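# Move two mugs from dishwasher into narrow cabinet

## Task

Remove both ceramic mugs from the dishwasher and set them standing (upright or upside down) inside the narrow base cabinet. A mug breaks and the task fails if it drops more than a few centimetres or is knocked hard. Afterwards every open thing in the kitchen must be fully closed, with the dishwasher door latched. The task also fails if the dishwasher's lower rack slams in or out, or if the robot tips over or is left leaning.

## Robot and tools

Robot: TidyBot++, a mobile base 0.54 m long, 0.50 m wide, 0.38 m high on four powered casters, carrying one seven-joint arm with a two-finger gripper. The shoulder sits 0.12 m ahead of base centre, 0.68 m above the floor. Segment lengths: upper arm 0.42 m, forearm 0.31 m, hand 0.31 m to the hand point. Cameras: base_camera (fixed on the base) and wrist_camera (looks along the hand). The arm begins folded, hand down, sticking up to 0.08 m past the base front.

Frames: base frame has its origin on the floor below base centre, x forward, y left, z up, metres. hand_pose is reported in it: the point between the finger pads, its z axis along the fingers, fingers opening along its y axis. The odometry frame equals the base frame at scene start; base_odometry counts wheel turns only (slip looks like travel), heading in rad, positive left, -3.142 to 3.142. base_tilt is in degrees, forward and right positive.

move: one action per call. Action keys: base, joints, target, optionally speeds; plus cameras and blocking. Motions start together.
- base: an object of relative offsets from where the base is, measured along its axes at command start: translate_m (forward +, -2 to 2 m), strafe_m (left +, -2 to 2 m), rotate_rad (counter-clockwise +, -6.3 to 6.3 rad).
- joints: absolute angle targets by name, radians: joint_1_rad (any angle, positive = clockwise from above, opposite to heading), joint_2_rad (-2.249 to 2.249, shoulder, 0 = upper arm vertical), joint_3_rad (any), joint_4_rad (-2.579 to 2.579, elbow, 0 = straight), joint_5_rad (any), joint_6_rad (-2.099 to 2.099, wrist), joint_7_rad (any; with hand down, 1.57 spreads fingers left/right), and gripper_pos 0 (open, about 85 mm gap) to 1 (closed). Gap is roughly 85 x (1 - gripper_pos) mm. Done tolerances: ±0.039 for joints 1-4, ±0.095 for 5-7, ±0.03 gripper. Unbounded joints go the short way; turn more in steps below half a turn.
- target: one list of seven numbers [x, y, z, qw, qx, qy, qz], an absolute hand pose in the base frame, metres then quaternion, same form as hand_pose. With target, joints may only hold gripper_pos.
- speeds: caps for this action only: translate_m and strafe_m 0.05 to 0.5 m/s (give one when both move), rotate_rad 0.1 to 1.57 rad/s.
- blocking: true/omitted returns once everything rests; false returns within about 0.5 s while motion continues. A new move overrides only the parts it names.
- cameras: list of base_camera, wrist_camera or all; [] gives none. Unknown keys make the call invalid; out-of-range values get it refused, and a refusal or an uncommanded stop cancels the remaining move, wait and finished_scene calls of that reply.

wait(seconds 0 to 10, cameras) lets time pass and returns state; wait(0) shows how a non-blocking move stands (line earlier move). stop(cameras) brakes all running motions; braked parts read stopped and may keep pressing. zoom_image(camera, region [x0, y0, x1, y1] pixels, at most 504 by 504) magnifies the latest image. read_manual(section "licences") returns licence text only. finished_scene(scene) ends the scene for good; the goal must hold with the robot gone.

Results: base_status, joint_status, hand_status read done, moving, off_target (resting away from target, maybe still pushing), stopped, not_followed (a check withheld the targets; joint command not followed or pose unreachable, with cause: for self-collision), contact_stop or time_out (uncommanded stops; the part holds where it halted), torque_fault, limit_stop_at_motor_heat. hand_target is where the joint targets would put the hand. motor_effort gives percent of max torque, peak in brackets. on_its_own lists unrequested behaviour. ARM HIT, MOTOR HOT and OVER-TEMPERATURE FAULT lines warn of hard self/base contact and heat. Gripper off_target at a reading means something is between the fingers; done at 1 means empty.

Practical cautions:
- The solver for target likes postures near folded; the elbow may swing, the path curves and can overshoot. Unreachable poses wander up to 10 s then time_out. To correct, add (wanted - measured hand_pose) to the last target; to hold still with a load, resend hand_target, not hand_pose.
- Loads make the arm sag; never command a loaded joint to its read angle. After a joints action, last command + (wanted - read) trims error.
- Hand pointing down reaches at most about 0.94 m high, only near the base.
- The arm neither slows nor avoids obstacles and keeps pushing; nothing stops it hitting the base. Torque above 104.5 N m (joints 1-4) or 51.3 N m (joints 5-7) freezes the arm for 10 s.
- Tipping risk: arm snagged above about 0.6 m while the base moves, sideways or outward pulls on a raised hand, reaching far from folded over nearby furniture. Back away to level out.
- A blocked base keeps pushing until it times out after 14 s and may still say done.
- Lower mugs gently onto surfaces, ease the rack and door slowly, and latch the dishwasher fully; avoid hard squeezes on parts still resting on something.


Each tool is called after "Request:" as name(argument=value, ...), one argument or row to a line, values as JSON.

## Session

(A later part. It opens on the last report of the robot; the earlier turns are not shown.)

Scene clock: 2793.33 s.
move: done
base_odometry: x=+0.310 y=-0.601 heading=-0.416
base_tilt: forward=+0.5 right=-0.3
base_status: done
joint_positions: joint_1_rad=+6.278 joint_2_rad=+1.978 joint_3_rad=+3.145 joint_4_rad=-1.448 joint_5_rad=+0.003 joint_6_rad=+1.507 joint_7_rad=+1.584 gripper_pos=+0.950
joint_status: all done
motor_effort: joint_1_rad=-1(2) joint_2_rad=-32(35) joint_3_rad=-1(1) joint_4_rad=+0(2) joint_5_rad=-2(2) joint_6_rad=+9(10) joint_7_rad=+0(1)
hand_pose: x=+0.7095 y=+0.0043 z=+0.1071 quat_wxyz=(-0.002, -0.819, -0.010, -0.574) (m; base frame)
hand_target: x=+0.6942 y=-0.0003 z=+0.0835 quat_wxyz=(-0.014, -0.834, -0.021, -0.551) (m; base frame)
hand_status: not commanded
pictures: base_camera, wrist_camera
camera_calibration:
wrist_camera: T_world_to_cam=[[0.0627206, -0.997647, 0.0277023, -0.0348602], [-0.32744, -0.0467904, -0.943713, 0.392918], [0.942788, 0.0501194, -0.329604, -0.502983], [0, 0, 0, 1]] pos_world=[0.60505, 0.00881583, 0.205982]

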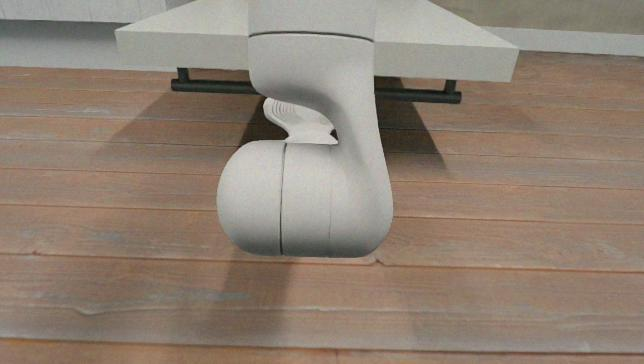

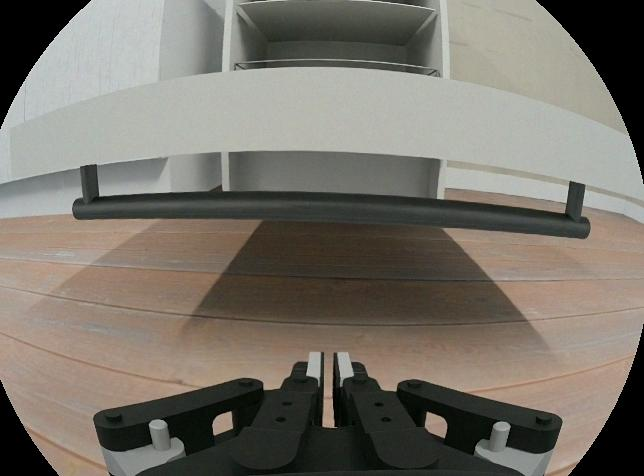

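Request:
move(
  base={"translate_m": 0.1},
  speeds={"translate_m": 0.1},
  cameras=["all"],
)

Scene clock: 2843.00 s.
move: done
base_odometry: x=+0.402 y=-0.642 heading=-0.417
base_tilt: forward=+0.6 right=-0.3
base_status: done
joint_positions: joint_1_rad=+6.278 joint_2_rad=+1.984 joint_3_rad=+3.145 joint_4_rad=-1.447 joint_5_rad=+0.003 joint_6_rad=+1.507 joint_7_rad=+1.584 gripper_pos=+0.950
joint_status: not commanded
motor_effort: joint_1_rad=-1(2) joint_2_rad=-33(35) joint_3_rad=+0(1) joint_4_rad=+0(2) joint_5_rad=-1(2) joint_6_rad=+8(10) joint_7_rad=+0(1)
hand_pose: x=+0.7068 y=+0.0043 z=+0.1040 quat_wxyz=(-0.002, -0.820, -0.010, -0.572) (m; base frame)
hand_target: x=+0.6942 y=-0.0003 z=+0.0835 quat_wxyz=(-0.014, -0.834, -0.021, -0.551) (m; base frame)
hand_status: not commanded
pictures: base_camera, wrist_camera
camera_calibration:
wrist_camera: T_world_to_cam=[[0.0628331, -0.997647, 0.0274493, -0.0346606], [-0.331319, -0.046795, -0.942358, 0.391767], [0.941424, 0.0501167, -0.333479, -0.500075], [0, 0, 0, 1]] pos_world=[0.60276, 0.00881584, 0.203371]

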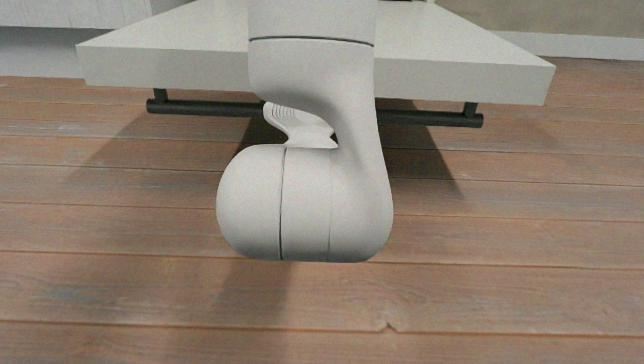

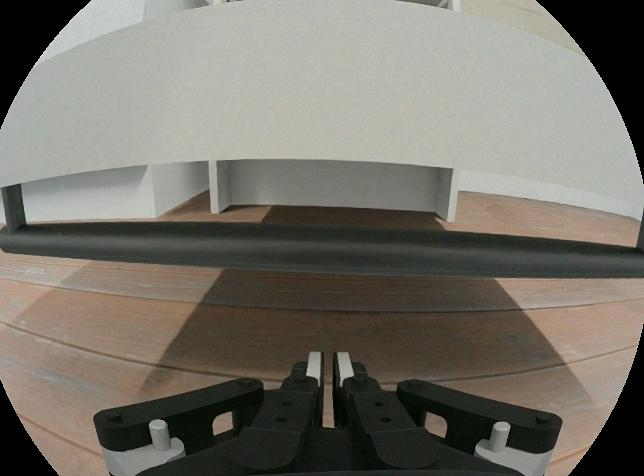

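Request:
move(
  base={"translate_m": 0.042},
  speeds={"translate_m": 0.1},
  cameras=["wrist_camera"],
)

Scene clock: 2855.13 s.
move: done
base_odometry: x=+0.440 y=-0.659 heading=-0.417
base_tilt: forward=+0.6 right=-0.3
base_status: done
joint_positions: joint_1_rad=+6.278 joint_2_rad=+1.987 joint_3_rad=+3.145 joint_4_rad=-1.446 joint_5_rad=+0.003 joint_6_rad=+1.507 joint_7_rad=+1.584 gripper_pos=+0.950
joint_status: not commanded
motor_effort: joint_1_rad=-1(2) joint_2_rad=-33(35) joint_3_rad=-1(1) joint_4_rad=+0(1) joint_5_rad=-1(3) joint_6_rad=+9(10) joint_7_rad=+0(1)
hand_pose: x=+0.7054 y=+0.0043 z=+0.1024 quat_wxyz=(-0.002, -0.821, -0.010, -0.571) (m; base frame)
hand_target: x=+0.6942 y=-0.0003 z=+0.0835 quat_wxyz=(-0.014, -0.834, -0.021, -0.551) (m; base frame)
hand_status: not commanded
pictures: wrist_camera
camera_calibration:
wrist_camera: T_world_to_cam=[[0.0628959, -0.997647, 0.0272963, -0.0345538], [-0.333526, -0.0467892, -0.941579, 0.391216], [0.94064, 0.0501175, -0.335684, -0.498502], [0, 0, 0, 1]] pos_world=[0.601566, 0.00881582, 0.201965]

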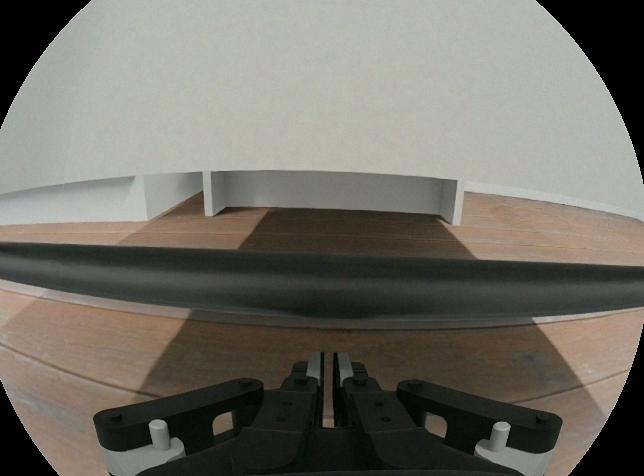

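Request:
move(
  joints={"joint_2_rad": 1.927, "joint_4_rad": -1.525, "joint_6_rad": 1.58},
  cameras=["wrist_camera"],
)

Scene clock: 2873.07 s.
move: done
base_odometry: x=+0.440 y=-0.659 heading=-0.417
base_tilt: forward=+0.5 right=-0.4
base_status: not commanded
joint_positions: joint_1_rad=+6.278 joint_2_rad=+1.940 joint_3_rad=+3.145 joint_4_rad=-1.517 joint_5_rad=+0.003 joint_6_rad=+1.542 joint_7_rad=+1.584 gripper_pos=+0.950
joint_status: all done
motor_effort: joint_1_rad=-1(1) joint_2_rad=-34(38) joint_3_rad=-1(1) joint_4_rad=+0(3) joint_5_rad=-1(2) joint_6_rad=+9(13) joint_7_rad=+0(1)
hand_pose: x=+0.7072 y=+0.0043 z=+0.1263 quat_wxyz=(-0.002, -0.817, -0.010, -0.576) (m; base frame)
hand_target: x=+0.7146 y=-0.0003 z=+0.1433 quat_wxyz=(-0.015, -0.805, -0.020, -0.593) (m; base frame)
hand_status: not commanded
pictures: wrist_camera
camera_calibration:
wrist_camera: T_world_to_cam=[[0.0624099, -0.997661, 0.0278857, -0.035057], [-0.322342, -0.0465916, -0.945476, 0.406983], [0.944564, 0.0500183, -0.324496, -0.496379], [0, 0, 0, 1]] pos_world=[0.602238, 0.00881503, 0.224697]

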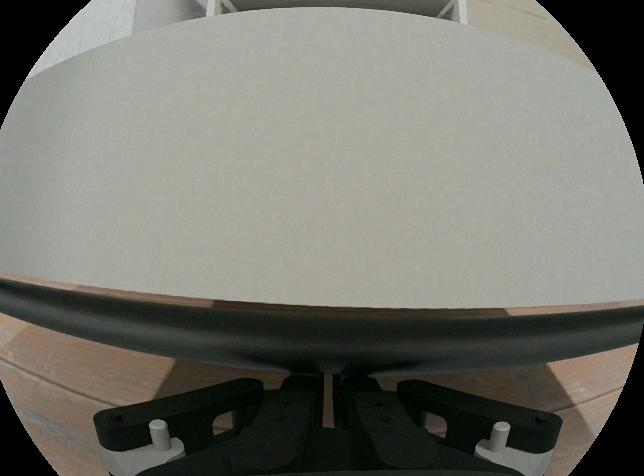

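Request:
move(
  joints={"joint_2_rad": 1.871, "joint_4_rad": -1.61, "joint_6_rad": 1.611},
  cameras=["wrist_camera"],
)

Scene clock: 2879.87 s.
move: done
base_odometry: x=+0.440 y=-0.659 heading=-0.417
base_tilt: forward=+0.6 right=-0.3
base_status: not commanded
joint_positions: joint_1_rad=+6.278 joint_2_rad=+1.902 joint_3_rad=+3.145 joint_4_rad=-1.603 joint_5_rad=+0.003 joint_6_rad=+1.543 joint_7_rad=+1.584 gripper_pos=+0.950
joint_status: all done
motor_effort: joint_1_rad=-1(1) joint_2_rad=-36(36) joint_3_rad=-1(1) joint_4_rad=+1(1) joint_5_rad=-2(2) joint_6_rad=+11(12) joint_7_rad=+0(1)
hand_pose: x=+0.6929 y=+0.0041 z=+0.1325 quat_wxyz=(-0.002, -0.831, -0.010, -0.556) (m; base frame)
hand_target: x=+0.7137 y=-0.0004 z=+0.1691 quat_wxyz=(-0.015, -0.804, -0.020, -0.594) (m; base frame)
hand_status: not commanded
pictures: wrist_camera
camera_calibration:
wrist_camera: T_world_to_cam=[[0.0634269, -0.997667, 0.0252566, -0.034856], [-0.367756, -0.0468919, -0.928739, 0.437361], [0.927757, 0.0496187, -0.369873, -0.463158], [0, 0, 0, 1]] pos_world=[0.592751, 0.00871528, 0.235766]

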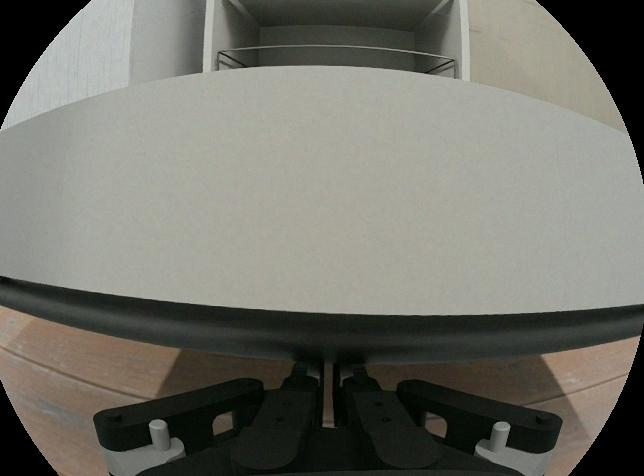

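Request:
zoom_image(
  camera="wrist_camera",
  region=[240, 280, 420, 440],
)

Scaled by 2.800.

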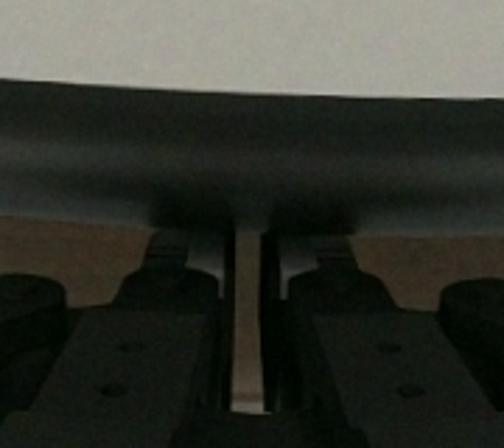

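Request:
move(
  joints={"joint_2_rad": 2.092, "joint_4_rad": -1.35, "joint_6_rad": 1.689},
  cameras=["wrist_camera"],
)

Scene clock: 2938.57 s.
move: done
base_odometry: x=+0.440 y=-0.659 heading=-0.417
base_tilt: forward=+0.5 right=-0.3
base_status: not commanded
joint_positions: joint_1_rad=+6.278 joint_2_rad=+2.067 joint_3_rad=+3.145 joint_4_rad=-1.366 joint_5_rad=+0.003 joint_6_rad=+1.634 joint_7_rad=+1.584 gripper_pos=+0.950
joint_status: all done
motor_effort: joint_1_rad=-1(1) joint_2_rad=-31(39) joint_3_rad=+0(1) joint_4_rad=+0(2) joint_5_rad=-1(3) joint_6_rad=+8(12) joint_7_rad=+0(1)
hand_pose: x=+0.7020 y=+0.0045 z=+0.1101 quat_wxyz=(-0.002, -0.783, -0.010, -0.622) (m; base frame)
hand_target: x=+0.6970 y=+0.0002 z=+0.1156 quat_wxyz=(-0.015, -0.768, -0.020, -0.640) (m; base frame)
hand_status: not commanded
pictures: wrist_camera
camera_calibration:
wrist_camera: T_world_to_cam=[[0.0595668, -0.997652, 0.0338023, -0.032748], [-0.211233, -0.0456932, -0.976367, 0.315319], [0.975619, 0.0510189, -0.213458, -0.530726], [0, 0, 0, 1]] pos_world=[0.586343, 0.00881395, 0.195686]

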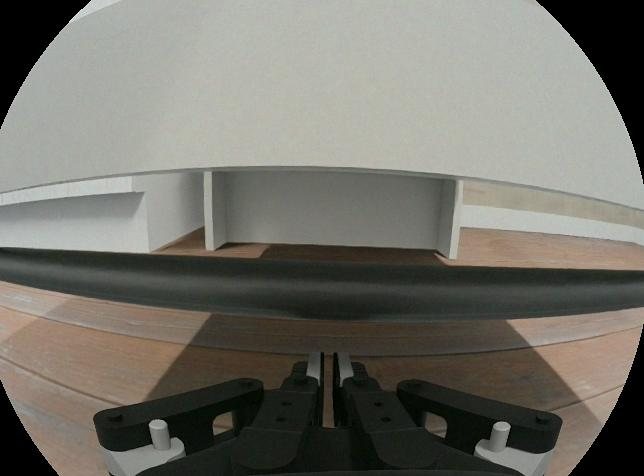

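Request:
move(
  base={"translate_m": 0.015},
  speeds={"translate_m": 0.1},
  joints={"joint_2_rad": 2.013, "joint_4_rad": -1.447, "joint_6_rad": 1.718},
  cameras=["wrist_camera"],
)

Scene clock: 2946.70 s.
move: done
base_odometry: x=+0.454 y=-0.665 heading=-0.418
base_tilt: forward=+0.6 right=-0.3
base_status: done
joint_positions: joint_1_rad=+6.278 joint_2_rad=+2.027 joint_3_rad=+3.145 joint_4_rad=-1.438 joint_5_rad=+0.003 joint_6_rad=+1.656 joint_7_rad=+1.584 gripper_pos=+0.950
joint_status: all done
motor_effort: joint_1_rad=-1(2) joint_2_rad=-34(37) joint_3_rad=-1(1) joint_4_rad=+1(3) joint_5_rad=-2(2) joint_6_rad=+11(15) joint_7_rad=+0(1)
hand_pose: x=+0.6990 y=+0.0044 z=+0.1245 quat_wxyz=(-0.002, -0.786, -0.010, -0.618) (m; base frame)
hand_target: x=+0.7076 y=+0.0001 z=+0.1501 quat_wxyz=(-0.015, -0.765, -0.019, -0.644) (m; base frame)
hand_status: not commanded
pictures: wrist_camera
camera_calibration:
wrist_camera: T_world_to_cam=[[0.0597543, -0.997662, 0.0331673, -0.0331393], [-0.222346, -0.0456945, -0.973896, 0.336276], [0.973135, 0.0508198, -0.224557, -0.521638], [0, 0, 0, 1]] pos_world=[0.584373, 0.00881361, 0.21146]

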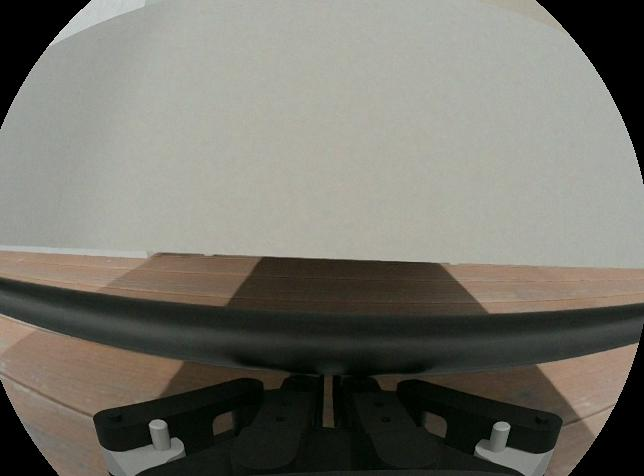

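Request:
move(
  joints={"joint_2_rad": 1.985, "joint_4_rad": -1.50, "joint_6_rad": 1.745},
  cameras=["wrist_camera"],
)

Scene clock: 2952.87 s.
move: done
base_odometry: x=+0.454 y=-0.665 heading=-0.418
base_tilt: forward=+0.6 right=-0.3
base_status: not commanded
joint_positions: joint_1_rad=+6.278 joint_2_rad=+2.011 joint_3_rad=+3.145 joint_4_rad=-1.494 joint_5_rad=+0.003 joint_6_rad=+1.678 joint_7_rad=+1.584 gripper_pos=+0.950
joint_status: all done
motor_effort: joint_1_rad=-1(1) joint_2_rad=-34(35) joint_3_rad=-1(1) joint_4_rad=+1(1) joint_5_rad=-2(2) joint_6_rad=+12(12) joint_7_rad=+0(1)
hand_pose: x=+0.6889 y=+0.0043 z=+0.1295 quat_wxyz=(-0.002, -0.792, -0.010, -0.611) (m; base frame)
hand_target: x=+0.7052 y=+0.0001 z=+0.1640 quat_wxyz=(-0.015, -0.764, -0.019, -0.645) (m; base frame)
hand_status: not commanded
pictures: wrist_camera
camera_calibration:
wrist_camera: T_world_to_cam=[[0.0602572, -0.997663, 0.0322216, -0.0330449], [-0.239545, -0.04579, -0.969805, 0.350253], [0.969014, 0.0507192, -0.241744, -0.505594], [0, 0, 0, 1]] pos_world=[0.57582, 0.00871373, 0.218517]

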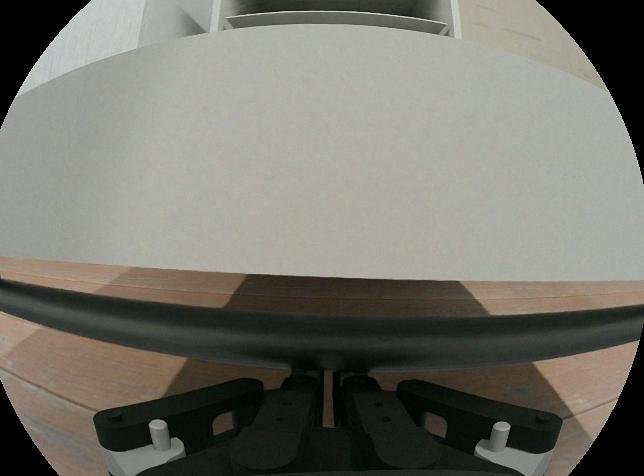

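Request:
move(
  joints={"joint_2_rad": 1.905, "joint_4_rad": -1.48, "joint_6_rad": 1.815},
  cameras=["wrist_camera"],
)

Scene clock: 2977.97 s.
move: off_target
base_odometry: x=+0.454 y=-0.665 heading=-0.418
base_tilt: forward=+0.5 right=-0.3
base_status: not commanded
joint_positions: joint_1_rad=+6.278 joint_2_rad=+2.005 joint_3_rad=+3.145 joint_4_rad=-1.504 joint_5_rad=+0.003 joint_6_rad=+1.686 joint_7_rad=+1.584 gripper_pos=+0.950
joint_status: joint_2_rad off_target (ended at +2.005, target +1.905); joint_6_rad off_target (ended at +1.686, target +1.815); the others done
motor_effort: joint_1_rad=-1(1) joint_2_rad=-47(47) joint_3_rad=-1(1) joint_4_rad=+7(7) joint_5_rad=-1(2) joint_6_rad=+20(20) joint_7_rad=+0(1)
hand_pose: x=+0.6893 y=+0.0043 z=+0.1336 quat_wxyz=(-0.002, -0.790, -0.010, -0.613) (m; base frame)
hand_target: x=+0.7520 y=+0.0002 z=+0.2389 quat_wxyz=(-0.017, -0.707, -0.018, -0.707) (m; base frame)
hand_status: not commanded
pictures: wrist_camera
camera_calibration:
wrist_camera: T_world_to_cam=[[0.0600893, -0.997667, 0.0323955, -0.0330935], [-0.23524, -0.0456936, -0.970863, 0.351386], [0.970078, 0.0507177, -0.237437, -0.506207], [0, 0, 0, 1]] pos_world=[0.575709, 0.00871343, 0.222028]

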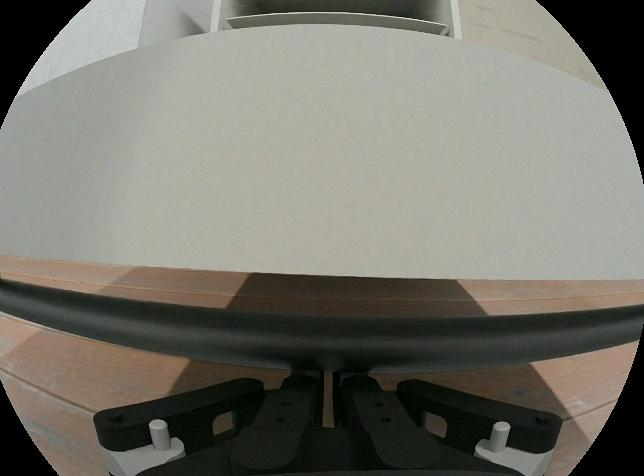

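Request:
move(
  joints={"joint_2_rad": 1.825, "joint_4_rad": -1.455, "joint_6_rad": 1.885},
  cameras=["wrist_camera"],
)

Scene clock: 2983.77 s.
move: off_target
base_odometry: x=+0.454 y=-0.665 heading=-0.418
base_tilt: forward=+0.6 right=-0.3
base_status: not commanded
joint_positions: joint_1_rad=+6.278 joint_2_rad=+1.987 joint_3_rad=+3.145 joint_4_rad=-1.527 joint_5_rad=+0.003 joint_6_rad=+1.750 joint_7_rad=+1.584 gripper_pos=+0.950
joint_status: joint_2_rad off_target (ended at +1.987, target +1.825); joint_4_rad off_target (ended at -1.527, target -1.455); joint_6_rad off_target (ended at +1.750, target +1.885)
motor_effort: joint_1_rad=+0(1) joint_2_rad=-60(60) joint_3_rad=+0(1) joint_4_rad=+15(15) joint_5_rad=-1(2) joint_6_rad=+21(24) joint_7_rad=+1(1)
hand_pose: x=+0.6947 y=+0.0044 z=+0.1588 quat_wxyz=(-0.002, -0.772, -0.009, -0.635) (m; base frame)
hand_target: x=+0.7893 y=+0.0004 z=+0.3190 quat_wxyz=(-0.018, -0.642, -0.017, -0.766) (m; base frame)
hand_status: not commanded
pictures: wrist_camera
camera_calibration:
wrist_camera: T_world_to_cam=[[0.0581002, -0.997685, 0.0353462, -0.0332879], [-0.178053, -0.0451943, -0.982982, 0.33937], [0.982304, 0.0508179, -0.180267, -0.523148], [0, 0, 0, 1]] pos_world=[0.576251, 0.00871204, 0.240465]

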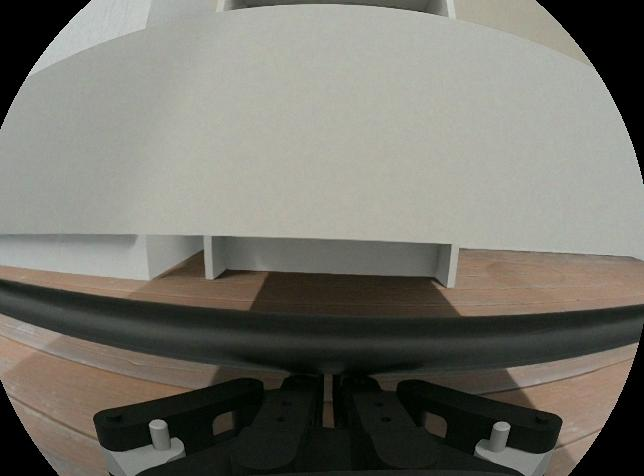

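Request:
move(
  joints={"joint_2_rad": 1.667, "joint_4_rad": -1.715, "joint_6_rad": 1.941},
  cameras=["wrist_camera", "base_camera"],
)

Scene clock: 2997.30 s.
move: off_target
base_odometry: x=+0.454 y=-0.665 heading=-0.418
base_tilt: forward=+0.7 right=-0.3
base_status: not commanded
joint_positions: joint_1_rad=+6.278 joint_2_rad=+1.722 joint_3_rad=+3.145 joint_4_rad=-1.745 joint_5_rad=+0.003 joint_6_rad=+1.851 joint_7_rad=+1.584 gripper_pos=+0.950
joint_status: joint_2_rad off_target (ended at +1.722, target +1.667); the others done
motor_effort: joint_1_rad=-1(2) joint_2_rad=-46(61) joint_3_rad=+0(1) joint_4_rad=+5(16) joint_5_rad=-1(2) joint_6_rad=+16(24) joint_7_rad=+1(1)
hand_pose: x=+0.7454 y=+0.0045 z=+0.3065 quat_wxyz=(-0.003, -0.723, -0.009, -0.691) (m; base frame)
hand_target: x=+0.7716 y=+0.0000 z=+0.3763 quat_wxyz=(-0.018, -0.660, -0.017, -0.751) (m; base frame)
hand_status: not commanded
pictures: base_camera, wrist_camera
camera_calibration:
wrist_camera: T_world_to_cam=[[0.0518875, -0.99774, 0.0426812, -0.0388624], [-0.0303117, -0.0442925, -0.998559, 0.388307], [0.998193, 0.050519, -0.0325414, -0.60342], [0, 0, 0, 1]] pos_world=[0.616116, 0.0089087, 0.36977]

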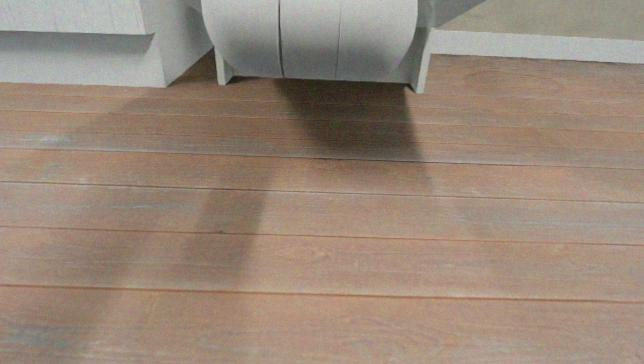

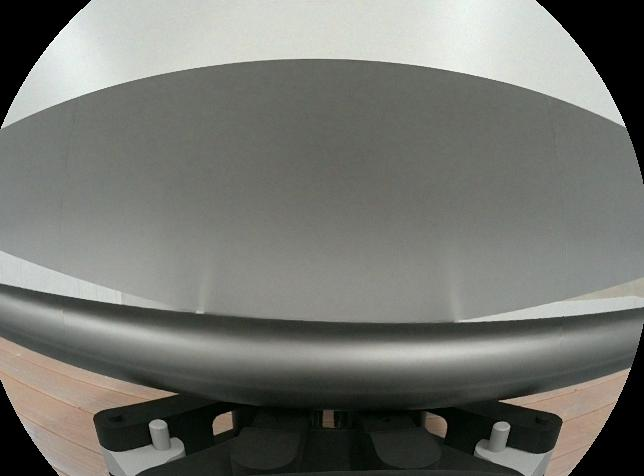

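Request:
move(
  base={"translate_m": 0.012},
  speeds={"translate_m": 0.05},
  joints={"joint_2_rad": 1.523, "joint_4_rad": -1.86, "joint_6_rad": 1.89},
  cameras=["wrist_camera", "base_camera"],
)

Scene clock: 3061.17 s.
move: off_target
base_odometry: x=+0.465 y=-0.670 heading=-0.418
base_tilt: forward=+0.6 right=-0.3
base_status: done
joint_positions: joint_1_rad=+6.278 joint_2_rad=+1.572 joint_3_rad=+3.145 joint_4_rad=-1.867 joint_5_rad=+0.003 joint_6_rad=+1.849 joint_7_rad=+1.584 gripper_pos=+0.950
joint_status: joint_2_rad off_target (ended at +1.572, target +1.523); the others done
motor_effort: joint_1_rad=-1(2) joint_2_rad=-44(50) joint_3_rad=-1(1) joint_4_rad=+4(6) joint_5_rad=-2(2) joint_6_rad=+13(20) joint_7_rad=+1(1)
hand_pose: x=+0.7590 y=+0.0045 z=+0.3748 quat_wxyz=(-0.003, -0.714, -0.009, -0.700) (m; base frame)
hand_target: x=+0.7745 y=-0.0002 z=+0.4208 quat_wxyz=(-0.018, -0.679, -0.017, -0.734) (m; base frame)
hand_status: not commanded
pictures: base_camera, wrist_camera
camera_calibration:
wrist_camera: T_world_to_cam=[[0.0502732, -0.99777, 0.0439065, -0.0417777], [-0.00464192, -0.0441951, -0.999012, 0.437595], [0.998725, 0.0500198, -0.0068534, -0.624803], [0, 0, 0, 1]] pos_world=[0.628138, 0.00890754, 0.434715]

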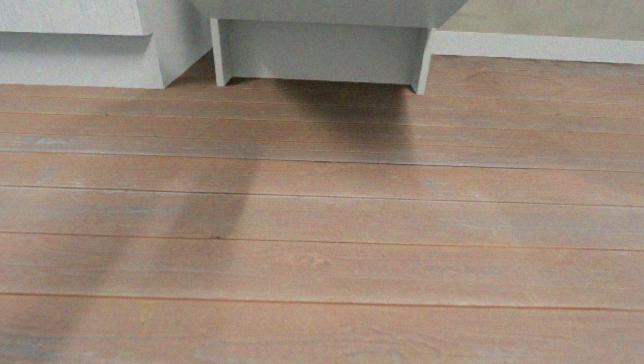

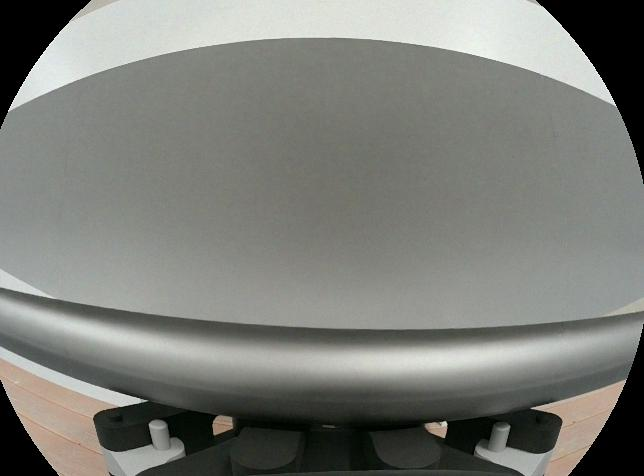

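Request:
move(
  base={"translate_m": 0.02},
  speeds={"translate_m": 0.1},
  joints={"joint_2_rad": 1.362, "joint_4_rad": -2.016, "joint_6_rad": 1.80},
  cameras=["wrist_camera", "base_camera"],
)

Scene clock: 3079.47 s.
move: off_target
base_odometry: x=+0.483 y=-0.678 heading=-0.419
base_tilt: forward=+0.6 right=-0.4
base_status: done
joint_positions: joint_1_rad=+6.278 joint_2_rad=+1.410 joint_3_rad=+3.145 joint_4_rad=-2.013 joint_5_rad=+0.003 joint_6_rad=+1.791 joint_7_rad=+1.584 gripper_pos=+0.950
joint_status: joint_2_rad off_target (ended at +1.410, target +1.362); the others done
motor_effort: joint_1_rad=-2(2) joint_2_rad=-43(50) joint_3_rad=-1(2) joint_4_rad=+2(7) joint_5_rad=+0(2) joint_6_rad=+15(21) joint_7_rad=+1(1)
hand_pose: x=+0.7576 y=+0.0043 z=+0.4280 quat_wxyz=(-0.003, -0.728, -0.008, -0.685) (m; base frame)
hand_target: x=+0.7683 y=-0.0006 z=+0.4611 quat_wxyz=(-0.018, -0.709, -0.017, -0.704) (m; base frame)
hand_status: not commanded
pictures: base_camera, wrist_camera
camera_calibration:
wrist_camera: T_world_to_cam=[[0.0513929, -0.997796, 0.0419775, -0.0442625], [-0.0468554, -0.0443959, -0.997915, 0.522091], [0.997579, 0.0493188, -0.0490338, -0.604094], [0, 0, 0, 1]] pos_world=[0.629369, 0.00880696, 0.493239]

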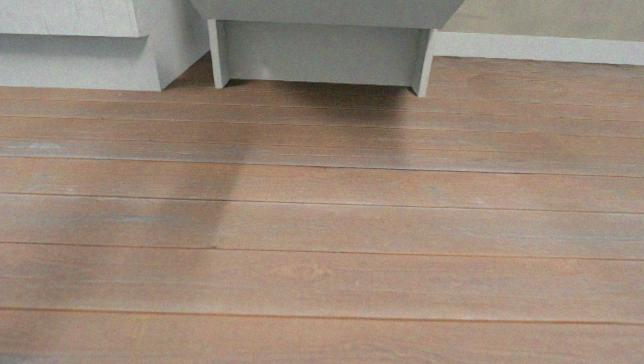

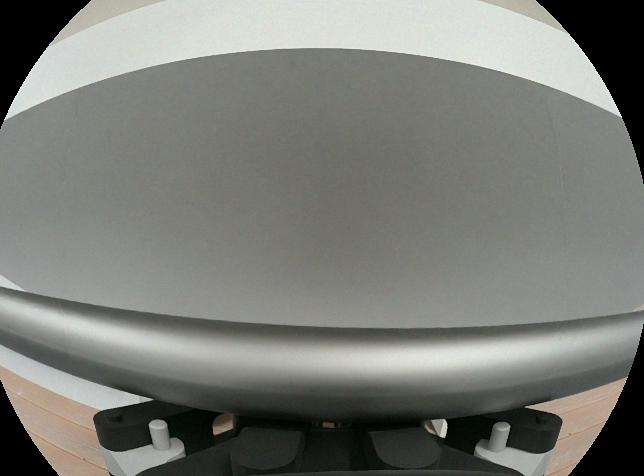

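Request:
move(
  base={"translate_m": 0.035},
  speeds={"translate_m": 0.15},
  joints={"joint_2_rad": 1.155, "joint_4_rad": -2.15, "joint_6_rad": 1.719},
  cameras=["wrist_camera", "base_camera"],
)

Scene clock: 3088.63 s.
move: off_target
base_odometry: x=+0.515 y=-0.693 heading=-0.419
base_tilt: forward=+0.6 right=-0.3
base_status: done
joint_positions: joint_1_rad=+6.278 joint_2_rad=+1.204 joint_3_rad=+3.145 joint_4_rad=-2.146 joint_5_rad=+0.003 joint_6_rad=+1.715 joint_7_rad=+1.584 gripper_pos=+0.950
joint_status: joint_2_rad off_target (ended at +1.204, target +1.155); the others done
motor_effort: joint_1_rad=-1(2) joint_2_rad=-42(50) joint_3_rad=+0(1) joint_4_rad=+3(8) joint_5_rad=-1(3) joint_6_rad=+15(19) joint_7_rad=+0(1)
hand_pose: x=+0.7574 y=+0.0042 z=+0.5051 quat_wxyz=(-0.003, -0.729, -0.008, -0.684) (m; base frame)
hand_target: x=+0.7641 y=-0.0008 z=+0.5368 quat_wxyz=(-0.018, -0.712, -0.017, -0.701) (m; base frame)
hand_status: not commanded
pictures: base_camera, wrist_camera
camera_calibration:
wrist_camera: T_world_to_cam=[[0.0507958, -0.99783, 0.041889, -0.0471903], [-0.049285, -0.0443965, -0.997798, 0.600883], [0.997492, 0.0486194, -0.0514333, -0.598867], [0, 0, 0, 1]] pos_world=[0.629377, 0.00870575, 0.570734]

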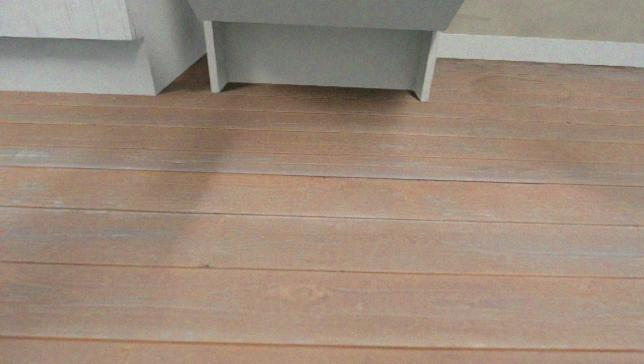

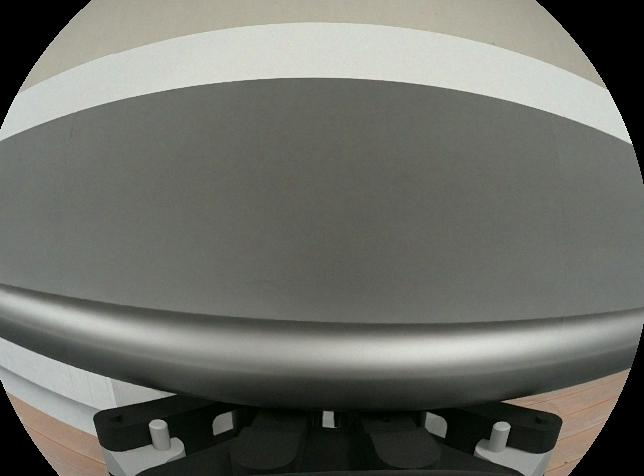

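Request:
move(
  base={"translate_m": 0.027},
  speeds={"translate_m": 0.15},
  joints={"joint_2_rad": 1.01, "joint_4_rad": -2.199, "joint_6_rad": 1.612},
  cameras=[],
)

Request:
move(
  base={"translate_m": 0.027},
  speeds={"translate_m": 0.15},
  joints={"joint_2_rad": 0.866, "joint_4_rad": -2.248, "joint_6_rad": 1.505},
  cameras=["wrist_camera", "base_camera"],
)

Scene clock: 3096.40 s.
move: off_target
base_odometry: x=+0.540 y=-0.704 heading=-0.420
base_tilt: forward=+0.5 right=-0.4
base_status: done
joint_positions: joint_1_rad=+6.278 joint_2_rad=+1.075 joint_3_rad=+3.145 joint_4_rad=-2.202 joint_5_rad=+0.003 joint_6_rad=+1.612 joint_7_rad=+1.584 gripper_pos=+0.950
joint_status: joint_2_rad off_target (ended at +1.075, target +1.010); the others done
motor_effort: joint_1_rad=-1(2) joint_2_rad=-45(47) joint_3_rad=+0(1) joint_4_rad=+5(9) joint_5_rad=-1(3) joint_6_rad=+17(19) joint_7_rad=+0(1)
hand_pose: x=+0.7566 y=+0.0041 z=+0.5411 quat_wxyz=(-0.003, -0.740, -0.008, -0.673) (m; base frame)
hand_target: x=+0.7654 y=-0.0010 z=+0.5838 quat_wxyz=(-0.018, -0.716, -0.016, -0.698) (m; base frame)
hand_status: not commanded
pictures: none
No camera images: "cameras" was empty.

Scene clock: 3097.47 s.
move: off_target
base_odometry: x=+0.565 y=-0.715 heading=-0.420
base_tilt: forward=+0.6 right=-0.3
base_status: done
joint_positions: joint_1_rad=+6.278 joint_2_rad=+0.941 joint_3_rad=+3.145 joint_4_rad=-2.257 joint_5_rad=+0.003 joint_6_rad=+1.498 joint_7_rad=+1.584 gripper_pos=+0.950
joint_status: joint_2_rad off_target (ended at +0.941, target +0.866); the others done
motor_effort: joint_1_rad=-1(2) joint_2_rad=-44(48) joint_3_rad=-1(1) joint_4_rad=+8(12) joint_5_rad=-1(3) joint_6_rad=+18(20) joint_7_rad=+1(1)
hand_pose: x=+0.7500 y=+0.0039 z=+0.5758 quat_wxyz=(-0.003, -0.751, -0.008, -0.660) (m; base frame)
hand_target: x=+0.7593 y=-0.0011 z=+0.6282 quat_wxyz=(-0.018, -0.720, -0.016, -0.693) (m; base frame)
hand_status: not commanded
pictures: base_camera, wrist_camera
camera_calibration:
wrist_camera: T_world_to_cam=[[0.0525506, -0.99786, 0.0388992, -0.0496038], [-0.114001, -0.0446929, -0.992475, 0.71652], [0.99209, 0.0477206, -0.116106, -0.546503], [0, 0, 0, 1]] pos_world=[0.626471, 0.00860513, 0.649605]

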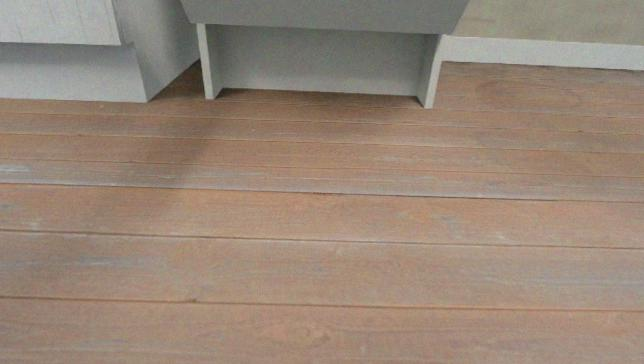

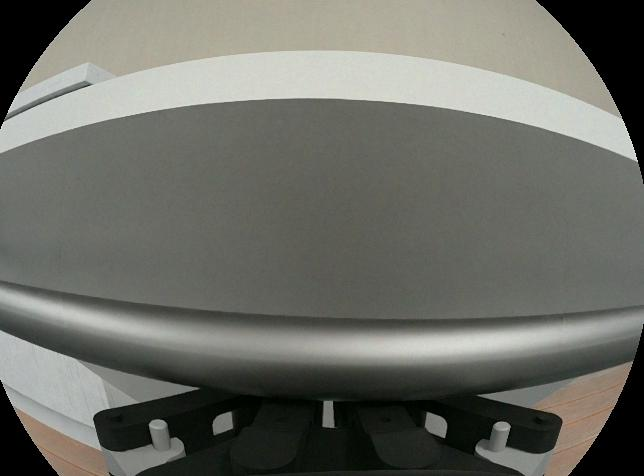

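Request:
move(
  base={"translate_m": 0.033},
  speeds={"translate_m": 0.2},
  joints={"joint_2_rad": 0.705, "joint_4_rad": -2.248, "joint_6_rad": 1.308},
  cameras=[],
)

Request:
move(
  base={"translate_m": 0.033},
  speeds={"translate_m": 0.2},
  joints={"joint_2_rad": 0.545, "joint_4_rad": -2.248, "joint_6_rad": 1.111},
  cameras=["wrist_camera", "base_camera"],
)

Scene clock: 3116.00 s.
move: off_target
base_odometry: x=+0.595 y=-0.729 heading=-0.421
base_tilt: forward=+0.6 right=-0.3
base_status: done
joint_positions: joint_1_rad=+6.278 joint_2_rad=+0.787 joint_3_rad=+3.145 joint_4_rad=-2.278 joint_5_rad=+0.003 joint_6_rad=+1.300 joint_7_rad=+1.584 gripper_pos=+0.950
joint_status: joint_2_rad off_target (ended at +0.787, target +0.705); the others done
motor_effort: joint_1_rad=-1(2) joint_2_rad=-44(46) joint_3_rad=+0(2) joint_4_rad=+12(14) joint_5_rad=-1(3) joint_6_rad=+18(20) joint_7_rad=+1(1)
hand_pose: x=+0.7466 y=+0.0037 z=+0.6052 quat_wxyz=(-0.004, -0.772, -0.008, -0.635) (m; base frame)
hand_target: x=+0.7611 y=-0.0013 z=+0.6704 quat_wxyz=(-0.018, -0.733, -0.016, -0.680) (m; base frame)
hand_status: not commanded
pictures: none
No camera images: "cameras" was empty.

Scene clock: 3117.43 s.
move: off_target
base_odometry: x=+0.625 y=-0.743 heading=-0.421
base_tilt: forward=+0.6 right=-0.2
base_status: done
joint_positions: joint_1_rad=+6.278 joint_2_rad=+0.614 joint_3_rad=+3.145 joint_4_rad=-2.291 joint_5_rad=+0.003 joint_6_rad=+1.098 joint_7_rad=+1.584 gripper_pos=+0.950
joint_status: joint_2_rad off_target (ended at +0.614, target +0.545); joint_4_rad off_target (ended at -2.291, target -2.248); the others done
motor_effort: joint_1_rad=-1(2) joint_2_rad=-41(45) joint_3_rad=+0(2) joint_4_rad=+17(18) joint_5_rad=-1(2) joint_6_rad=+18(20) joint_7_rad=+1(2)
hand_pose: x=+0.7378 y=+0.0036 z=+0.6470 quat_wxyz=(-0.004, -0.786, -0.008, -0.619) (m; base frame)
hand_target: x=+0.7539 y=-0.0015 z=+0.7116 quat_wxyz=(-0.017, -0.745, -0.016, -0.667) (m; base frame)
hand_status: not commanded
pictures: base_camera, wrist_camera
camera_calibration:
wrist_camera: T_world_to_cam=[[0.055429, -0.997899, 0.0335507, -0.0506594], [-0.220228, -0.0449936, -0.97441, 0.852469], [0.973872, 0.0466218, -0.222259, -0.44403], [0, 0, 0, 1]] pos_world=[0.622974, 0.00850417, 0.733665]

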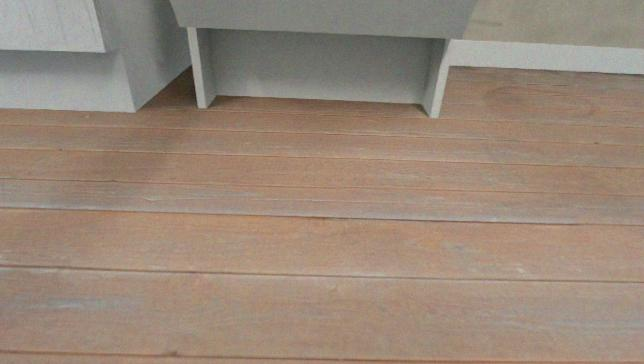

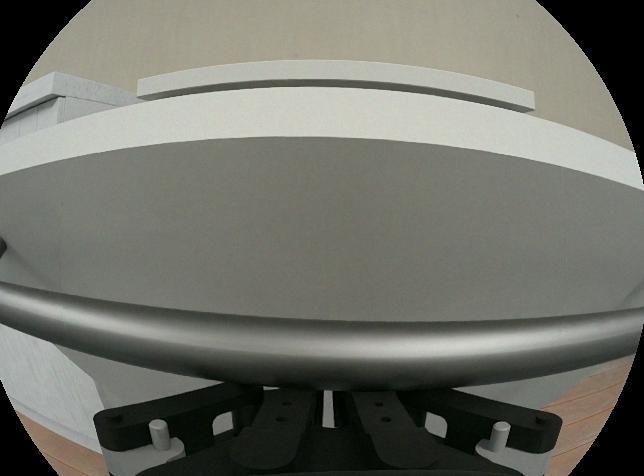

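Request:
move(
  base={"translate_m": 0.03},
  speeds={"translate_m": 0.2},
  joints={"joint_2_rad": 0.477, "joint_4_rad": -2.207, "joint_6_rad": 0.983},
  cameras=[],
)

Request:
move(
  base={"translate_m": 0.03},
  speeds={"translate_m": 0.2},
  joints={"joint_2_rad": 0.408, "joint_4_rad": -2.165, "joint_6_rad": 0.855},
  cameras=["wrist_camera"],
)

Scene clock: 3157.87 s.
move: off_target
base_odometry: x=+0.653 y=-0.755 heading=-0.422
base_tilt: forward=+0.6 right=-0.3
base_status: done
joint_positions: joint_1_rad=+6.278 joint_2_rad=+0.538 joint_3_rad=+3.145 joint_4_rad=-2.252 joint_5_rad=+0.003 joint_6_rad=+0.986 joint_7_rad=+1.584 gripper_pos=+0.950
joint_status: joint_2_rad off_target (ended at +0.538, target +0.477); joint_4_rad off_target (ended at -2.252, target -2.207); the others done
motor_effort: joint_1_rad=-2(2) joint_2_rad=-40(42) joint_3_rad=-1(1) joint_4_rad=+17(21) joint_5_rad=+0(2) joint_6_rad=+17(19) joint_7_rad=+1(1)
hand_pose: x=+0.7456 y=+0.0035 z=+0.6756 quat_wxyz=(-0.004, -0.785, -0.008, -0.620) (m; base frame)
hand_target: x=+0.7598 y=-0.0016 z=+0.7332 quat_wxyz=(-0.017, -0.751, -0.016, -0.659) (m; base frame)
hand_status: not commanded
pictures: none
No camera images: "cameras" was empty.

Scene clock: 3158.73 s.
move: off_target
base_odometry: x=+0.680 y=-0.768 heading=-0.422
base_tilt: forward=+0.6 right=-0.4
base_status: done
joint_positions: joint_1_rad=+6.278 joint_2_rad=+0.468 joint_3_rad=+3.145 joint_4_rad=-2.218 joint_5_rad=+0.003 joint_6_rad=+0.859 joint_7_rad=+1.584 gripper_pos=+0.950
joint_status: joint_2_rad off_target (ended at +0.468, target +0.408); joint_4_rad off_target (ended at -2.218, target -2.165); the others done
motor_effort: joint_1_rad=-2(2) joint_2_rad=-38(40) joint_3_rad=-1(1) joint_4_rad=+19(24) joint_5_rad=-1(2) joint_6_rad=+17(18) joint_7_rad=+1(1)
hand_pose: x=+0.7482 y=+0.0034 z=+0.6961 quat_wxyz=(-0.004, -0.792, -0.008, -0.611) (m; base frame)
hand_target: x=+0.7632 y=-0.0017 z=+0.7575 quat_wxyz=(-0.017, -0.757, -0.016, -0.653) (m; base frame)
hand_status: not commanded
pictures: wrist_camera
camera_calibration:
wrist_camera: T_world_to_cam=[[0.0556185, -0.997917, 0.0326709, -0.0525803], [-0.239429, -0.045097, -0.969866, 0.913784], [0.96932, 0.0461201, -0.241439, -0.426398], [0, 0, 0, 1]] pos_world=[0.635026, 0.00840362, 0.785017]

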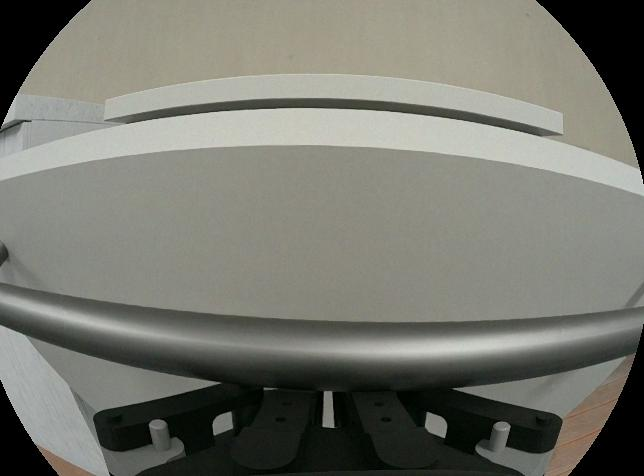

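Request:
move(
  base={"translate_m": 0.0345},
  speeds={"translate_m": 0.2},
  joints={"joint_2_rad": 0.355, "joint_4_rad": -2.128, "joint_6_rad": 0.734},
  cameras=[],
)

Request:
move(
  base={"translate_m": 0.0345},
  speeds={"translate_m": 0.2},
  joints={"joint_2_rad": 0.302, "joint_4_rad": -2.091, "joint_6_rad": 0.613},
  cameras=["wrist_camera"],
)

Scene clock: 3175.97 s.
move: off_target
base_odometry: x=+0.712 y=-0.782 heading=-0.423
base_tilt: forward=+0.6 right=-0.2
base_status: done
joint_positions: joint_1_rad=+6.278 joint_2_rad=+0.404 joint_3_rad=+3.145 joint_4_rad=-2.187 joint_5_rad=+0.003 joint_6_rad=+0.739 joint_7_rad=+1.584 gripper_pos=+0.950
joint_status: joint_2_rad off_target (ended at +0.404, target +0.355); joint_4_rad off_target (ended at -2.187, target -2.128); the others done
motor_effort: joint_1_rad=-2(2) joint_2_rad=-36(39) joint_3_rad=-1(2) joint_4_rad=+21(26) joint_5_rad=+0(2) joint_6_rad=+16(18) joint_7_rad=+1(1)
hand_pose: x=+0.7481 y=+0.0033 z=+0.7146 quat_wxyz=(-0.004, -0.799, -0.008, -0.601) (m; base frame)
hand_target: x=+0.7641 y=-0.0018 z=+0.7725 quat_wxyz=(-0.017, -0.767, -0.016, -0.641) (m; base frame)
hand_status: not commanded
pictures: none
No camera images: "cameras" was empty.

Scene clock: 3176.87 s.
move: off_target
base_odometry: x=+0.743 y=-0.796 heading=-0.423
base_tilt: forward=+0.5 right=-0.3
base_status: done
joint_positions: joint_1_rad=+6.278 joint_2_rad=+0.348 joint_3_rad=+3.145 joint_4_rad=-2.154 joint_5_rad=+0.003 joint_6_rad=+0.617 joint_7_rad=+1.584 gripper_pos=+0.950
joint_status: joint_2_rad off_target (ended at +0.348, target +0.302); joint_4_rad off_target (ended at -2.154, target -2.091); the others done
motor_effort: joint_1_rad=-2(2) joint_2_rad=-36(39) joint_3_rad=-1(2) joint_4_rad=+23(27) joint_5_rad=-1(2) joint_6_rad=+15(18) joint_7_rad=+1(1)
hand_pose: x=+0.7463 y=+0.0032 z=+0.7292 quat_wxyz=(-0.004, -0.809, -0.008, -0.588) (m; base frame)
hand_target: x=+0.7627 y=-0.0018 z=+0.7886 quat_wxyz=(-0.016, -0.777, -0.016, -0.629) (m; base frame)
hand_status: not commanded
pictures: wrist_camera
camera_calibration:
wrist_camera: T_world_to_cam=[[0.0567517, -0.997945, 0.0297472, -0.0525657], [-0.294351, -0.0451952, -0.954628, 0.975247], [0.954011, 0.0454207, -0.296311, -0.365116], [0, 0, 0, 1]] pos_world=[0.638373, 0.00820272, 0.824374]

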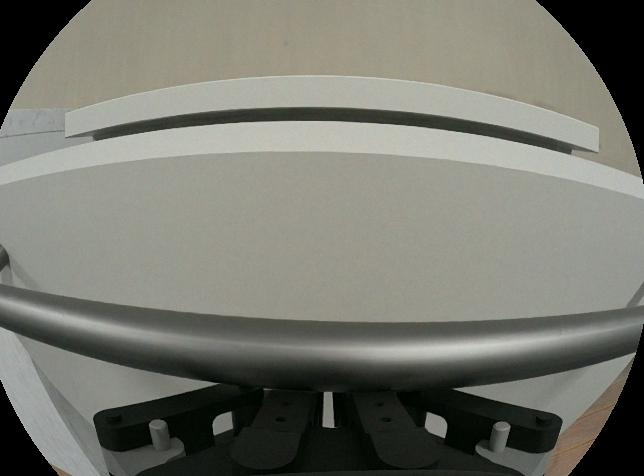

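Request:
move(
  base={"translate_m": 0.0345},
  speeds={"translate_m": 0.2},
  joints={"joint_2_rad": 0.267, "joint_4_rad": -2.054, "joint_6_rad": 0.518},
  cameras=[],
)

Request:
move(
  base={"translate_m": 0.0345},
  speeds={"translate_m": 0.2},
  joints={"joint_2_rad": 0.231, "joint_4_rad": -2.017, "joint_6_rad": 0.422},
  cameras=["wrist_camera"],
)

Scene clock: 3192.23 s.
move: off_target
base_odometry: x=+0.775 y=-0.811 heading=-0.424
base_tilt: forward=+0.6 right=-0.3
base_status: done
joint_positions: joint_1_rad=+6.278 joint_2_rad=+0.306 joint_3_rad=+3.145 joint_4_rad=-2.121 joint_5_rad=+0.003 joint_6_rad=+0.517 joint_7_rad=+1.584 gripper_pos=+0.950
joint_status: joint_4_rad off_target (ended at -2.121, target -2.054); the others done
motor_effort: joint_1_rad=-1(2) joint_2_rad=-35(38) joint_3_rad=+0(2) joint_4_rad=+25(28) joint_5_rad=+0(2) joint_6_rad=+16(18) joint_7_rad=+1(1)
hand_pose: x=+0.7452 y=+0.0030 z=+0.7418 quat_wxyz=(-0.004, -0.816, -0.008, -0.577) (m; base frame)
hand_target: x=+0.7630 y=-0.0018 z=+0.8017 quat_wxyz=(-0.016, -0.784, -0.016, -0.620) (m; base frame)
hand_status: not commanded
pictures: none
No camera images: "cameras" was empty.

Scene clock: 3193.10 s.
move: off_target
base_odometry: x=+0.806 y=-0.825 heading=-0.424
base_tilt: forward=+0.5 right=-0.3
base_status: done
joint_positions: joint_1_rad=+6.278 joint_2_rad=+0.270 joint_3_rad=+3.145 joint_4_rad=-2.088 joint_5_rad=+0.003 joint_6_rad=+0.417 joint_7_rad=+1.584 gripper_pos=+0.950
joint_status: joint_2_rad off_target (ended at +0.270, target +0.231); joint_4_rad off_target (ended at -2.088, target -2.017); the others done
motor_effort: joint_1_rad=-1(2) joint_2_rad=-35(38) joint_3_rad=+0(2) joint_4_rad=+27(29) joint_5_rad=+0(2) joint_6_rad=+16(18) joint_7_rad=+1(1)
hand_pose: x=+0.7433 y=+0.0028 z=+0.7517 quat_wxyz=(-0.004, -0.825, -0.008, -0.565) (m; base frame)
hand_target: x=+0.7616 y=-0.0019 z=+0.8158 quat_wxyz=(-0.016, -0.791, -0.016, -0.611) (m; base frame)
hand_status: not commanded
pictures: wrist_camera
camera_calibration:
wrist_camera: T_world_to_cam=[[0.0575604, -0.997981, 0.0268451, -0.0519139], [-0.348702, -0.0452936, -0.936138, 1.02237], [0.935464, 0.0445235, -0.350606, -0.30105], [0, 0, 0, 1]] pos_world=[0.641112, 0.00790147, 0.852922]

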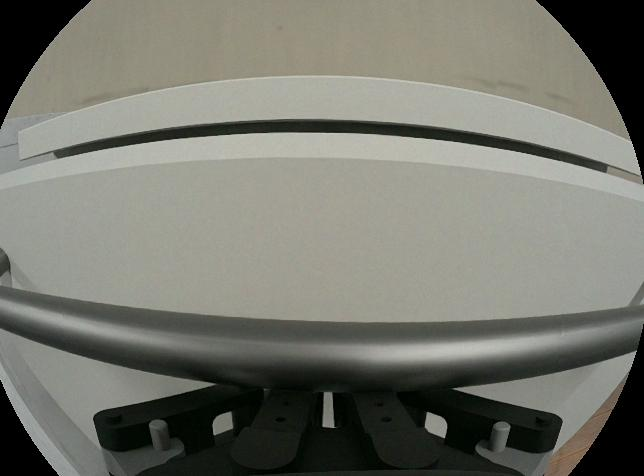

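Request:
move(
  base={"translate_m": 0.0345},
  speeds={"translate_m": 0.15},
  joints={"joint_2_rad": 0.216, "joint_4_rad": -1.996, "joint_6_rad": 0.375},
  cameras=[],
)

Request:
move(
  base={"translate_m": 0.0345},
  speeds={"translate_m": 0.15},
  joints={"joint_2_rad": 0.2, "joint_4_rad": -1.974, "joint_6_rad": 0.329},
  cameras=["wrist_camera", "base_camera"],
)

Scene clock: 3202.17 s.
move: off_target
base_odometry: x=+0.838 y=-0.840 heading=-0.424
base_tilt: forward=+0.6 right=-0.3
base_status: done
joint_positions: joint_1_rad=+6.278 joint_2_rad=+0.250 joint_3_rad=+3.145 joint_4_rad=-2.068 joint_5_rad=+0.003 joint_6_rad=+0.367 joint_7_rad=+1.584 gripper_pos=+0.950
joint_status: joint_4_rad off_target (ended at -2.068, target -1.996); the others done
motor_effort: joint_1_rad=-2(3) joint_2_rad=-36(37) joint_3_rad=-2(3) joint_4_rad=+27(30) joint_5_rad=+0(2) joint_6_rad=+17(18) joint_7_rad=+1(1)
hand_pose: x=+0.7426 y=+0.0028 z=+0.7600 quat_wxyz=(-0.004, -0.828, -0.008, -0.560) (m; base frame)
hand_target: x=+0.7615 y=-0.0019 z=+0.8229 quat_wxyz=(-0.015, -0.795, -0.016, -0.607) (m; base frame)
hand_status: not commanded
pictures: none
No camera images: "cameras" was empty.

Scene clock: 3203.03 s.
move: off_target
base_odometry: x=+0.869 y=-0.854 heading=-0.425
base_tilt: forward=+0.6 right=-0.3
base_status: done
joint_positions: joint_1_rad=+6.278 joint_2_rad=+0.233 joint_3_rad=+3.146 joint_4_rad=-2.050 joint_5_rad=+0.003 joint_6_rad=+0.317 joint_7_rad=+1.584 gripper_pos=+0.950
joint_status: joint_4_rad off_target (ended at -2.050, target -1.974); the others done
motor_effort: joint_1_rad=-2(3) joint_2_rad=-36(37) joint_3_rad=-1(2) joint_4_rad=+28(32) joint_5_rad=+0(1) joint_6_rad=+17(18) joint_7_rad=+1(1)
hand_pose: x=+0.7416 y=+0.0024 z=+0.7659 quat_wxyz=(-0.004, -0.832, -0.008, -0.555) (m; base frame)
hand_target: x=+0.7612 y=-0.0019 z=+0.8316 quat_wxyz=(-0.015, -0.797, -0.016, -0.604) (m; base frame)
hand_status: not commanded
pictures: base_camera, wrist_camera
camera_calibration:
wrist_camera: T_world_to_cam=[[0.0575095, -0.998016, 0.0256097, -0.0514979], [-0.371402, -0.0451985, -0.927371, 1.04514], [0.926689, 0.0438212, -0.373265, -0.270575], [0, 0, 0, 1]] pos_world=[0.641868, 0.00769996, 0.869555]

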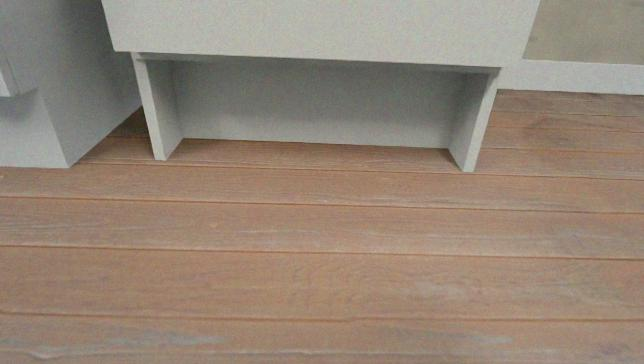

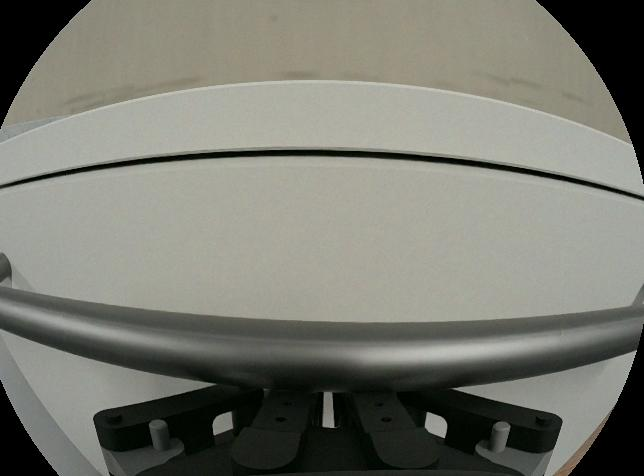

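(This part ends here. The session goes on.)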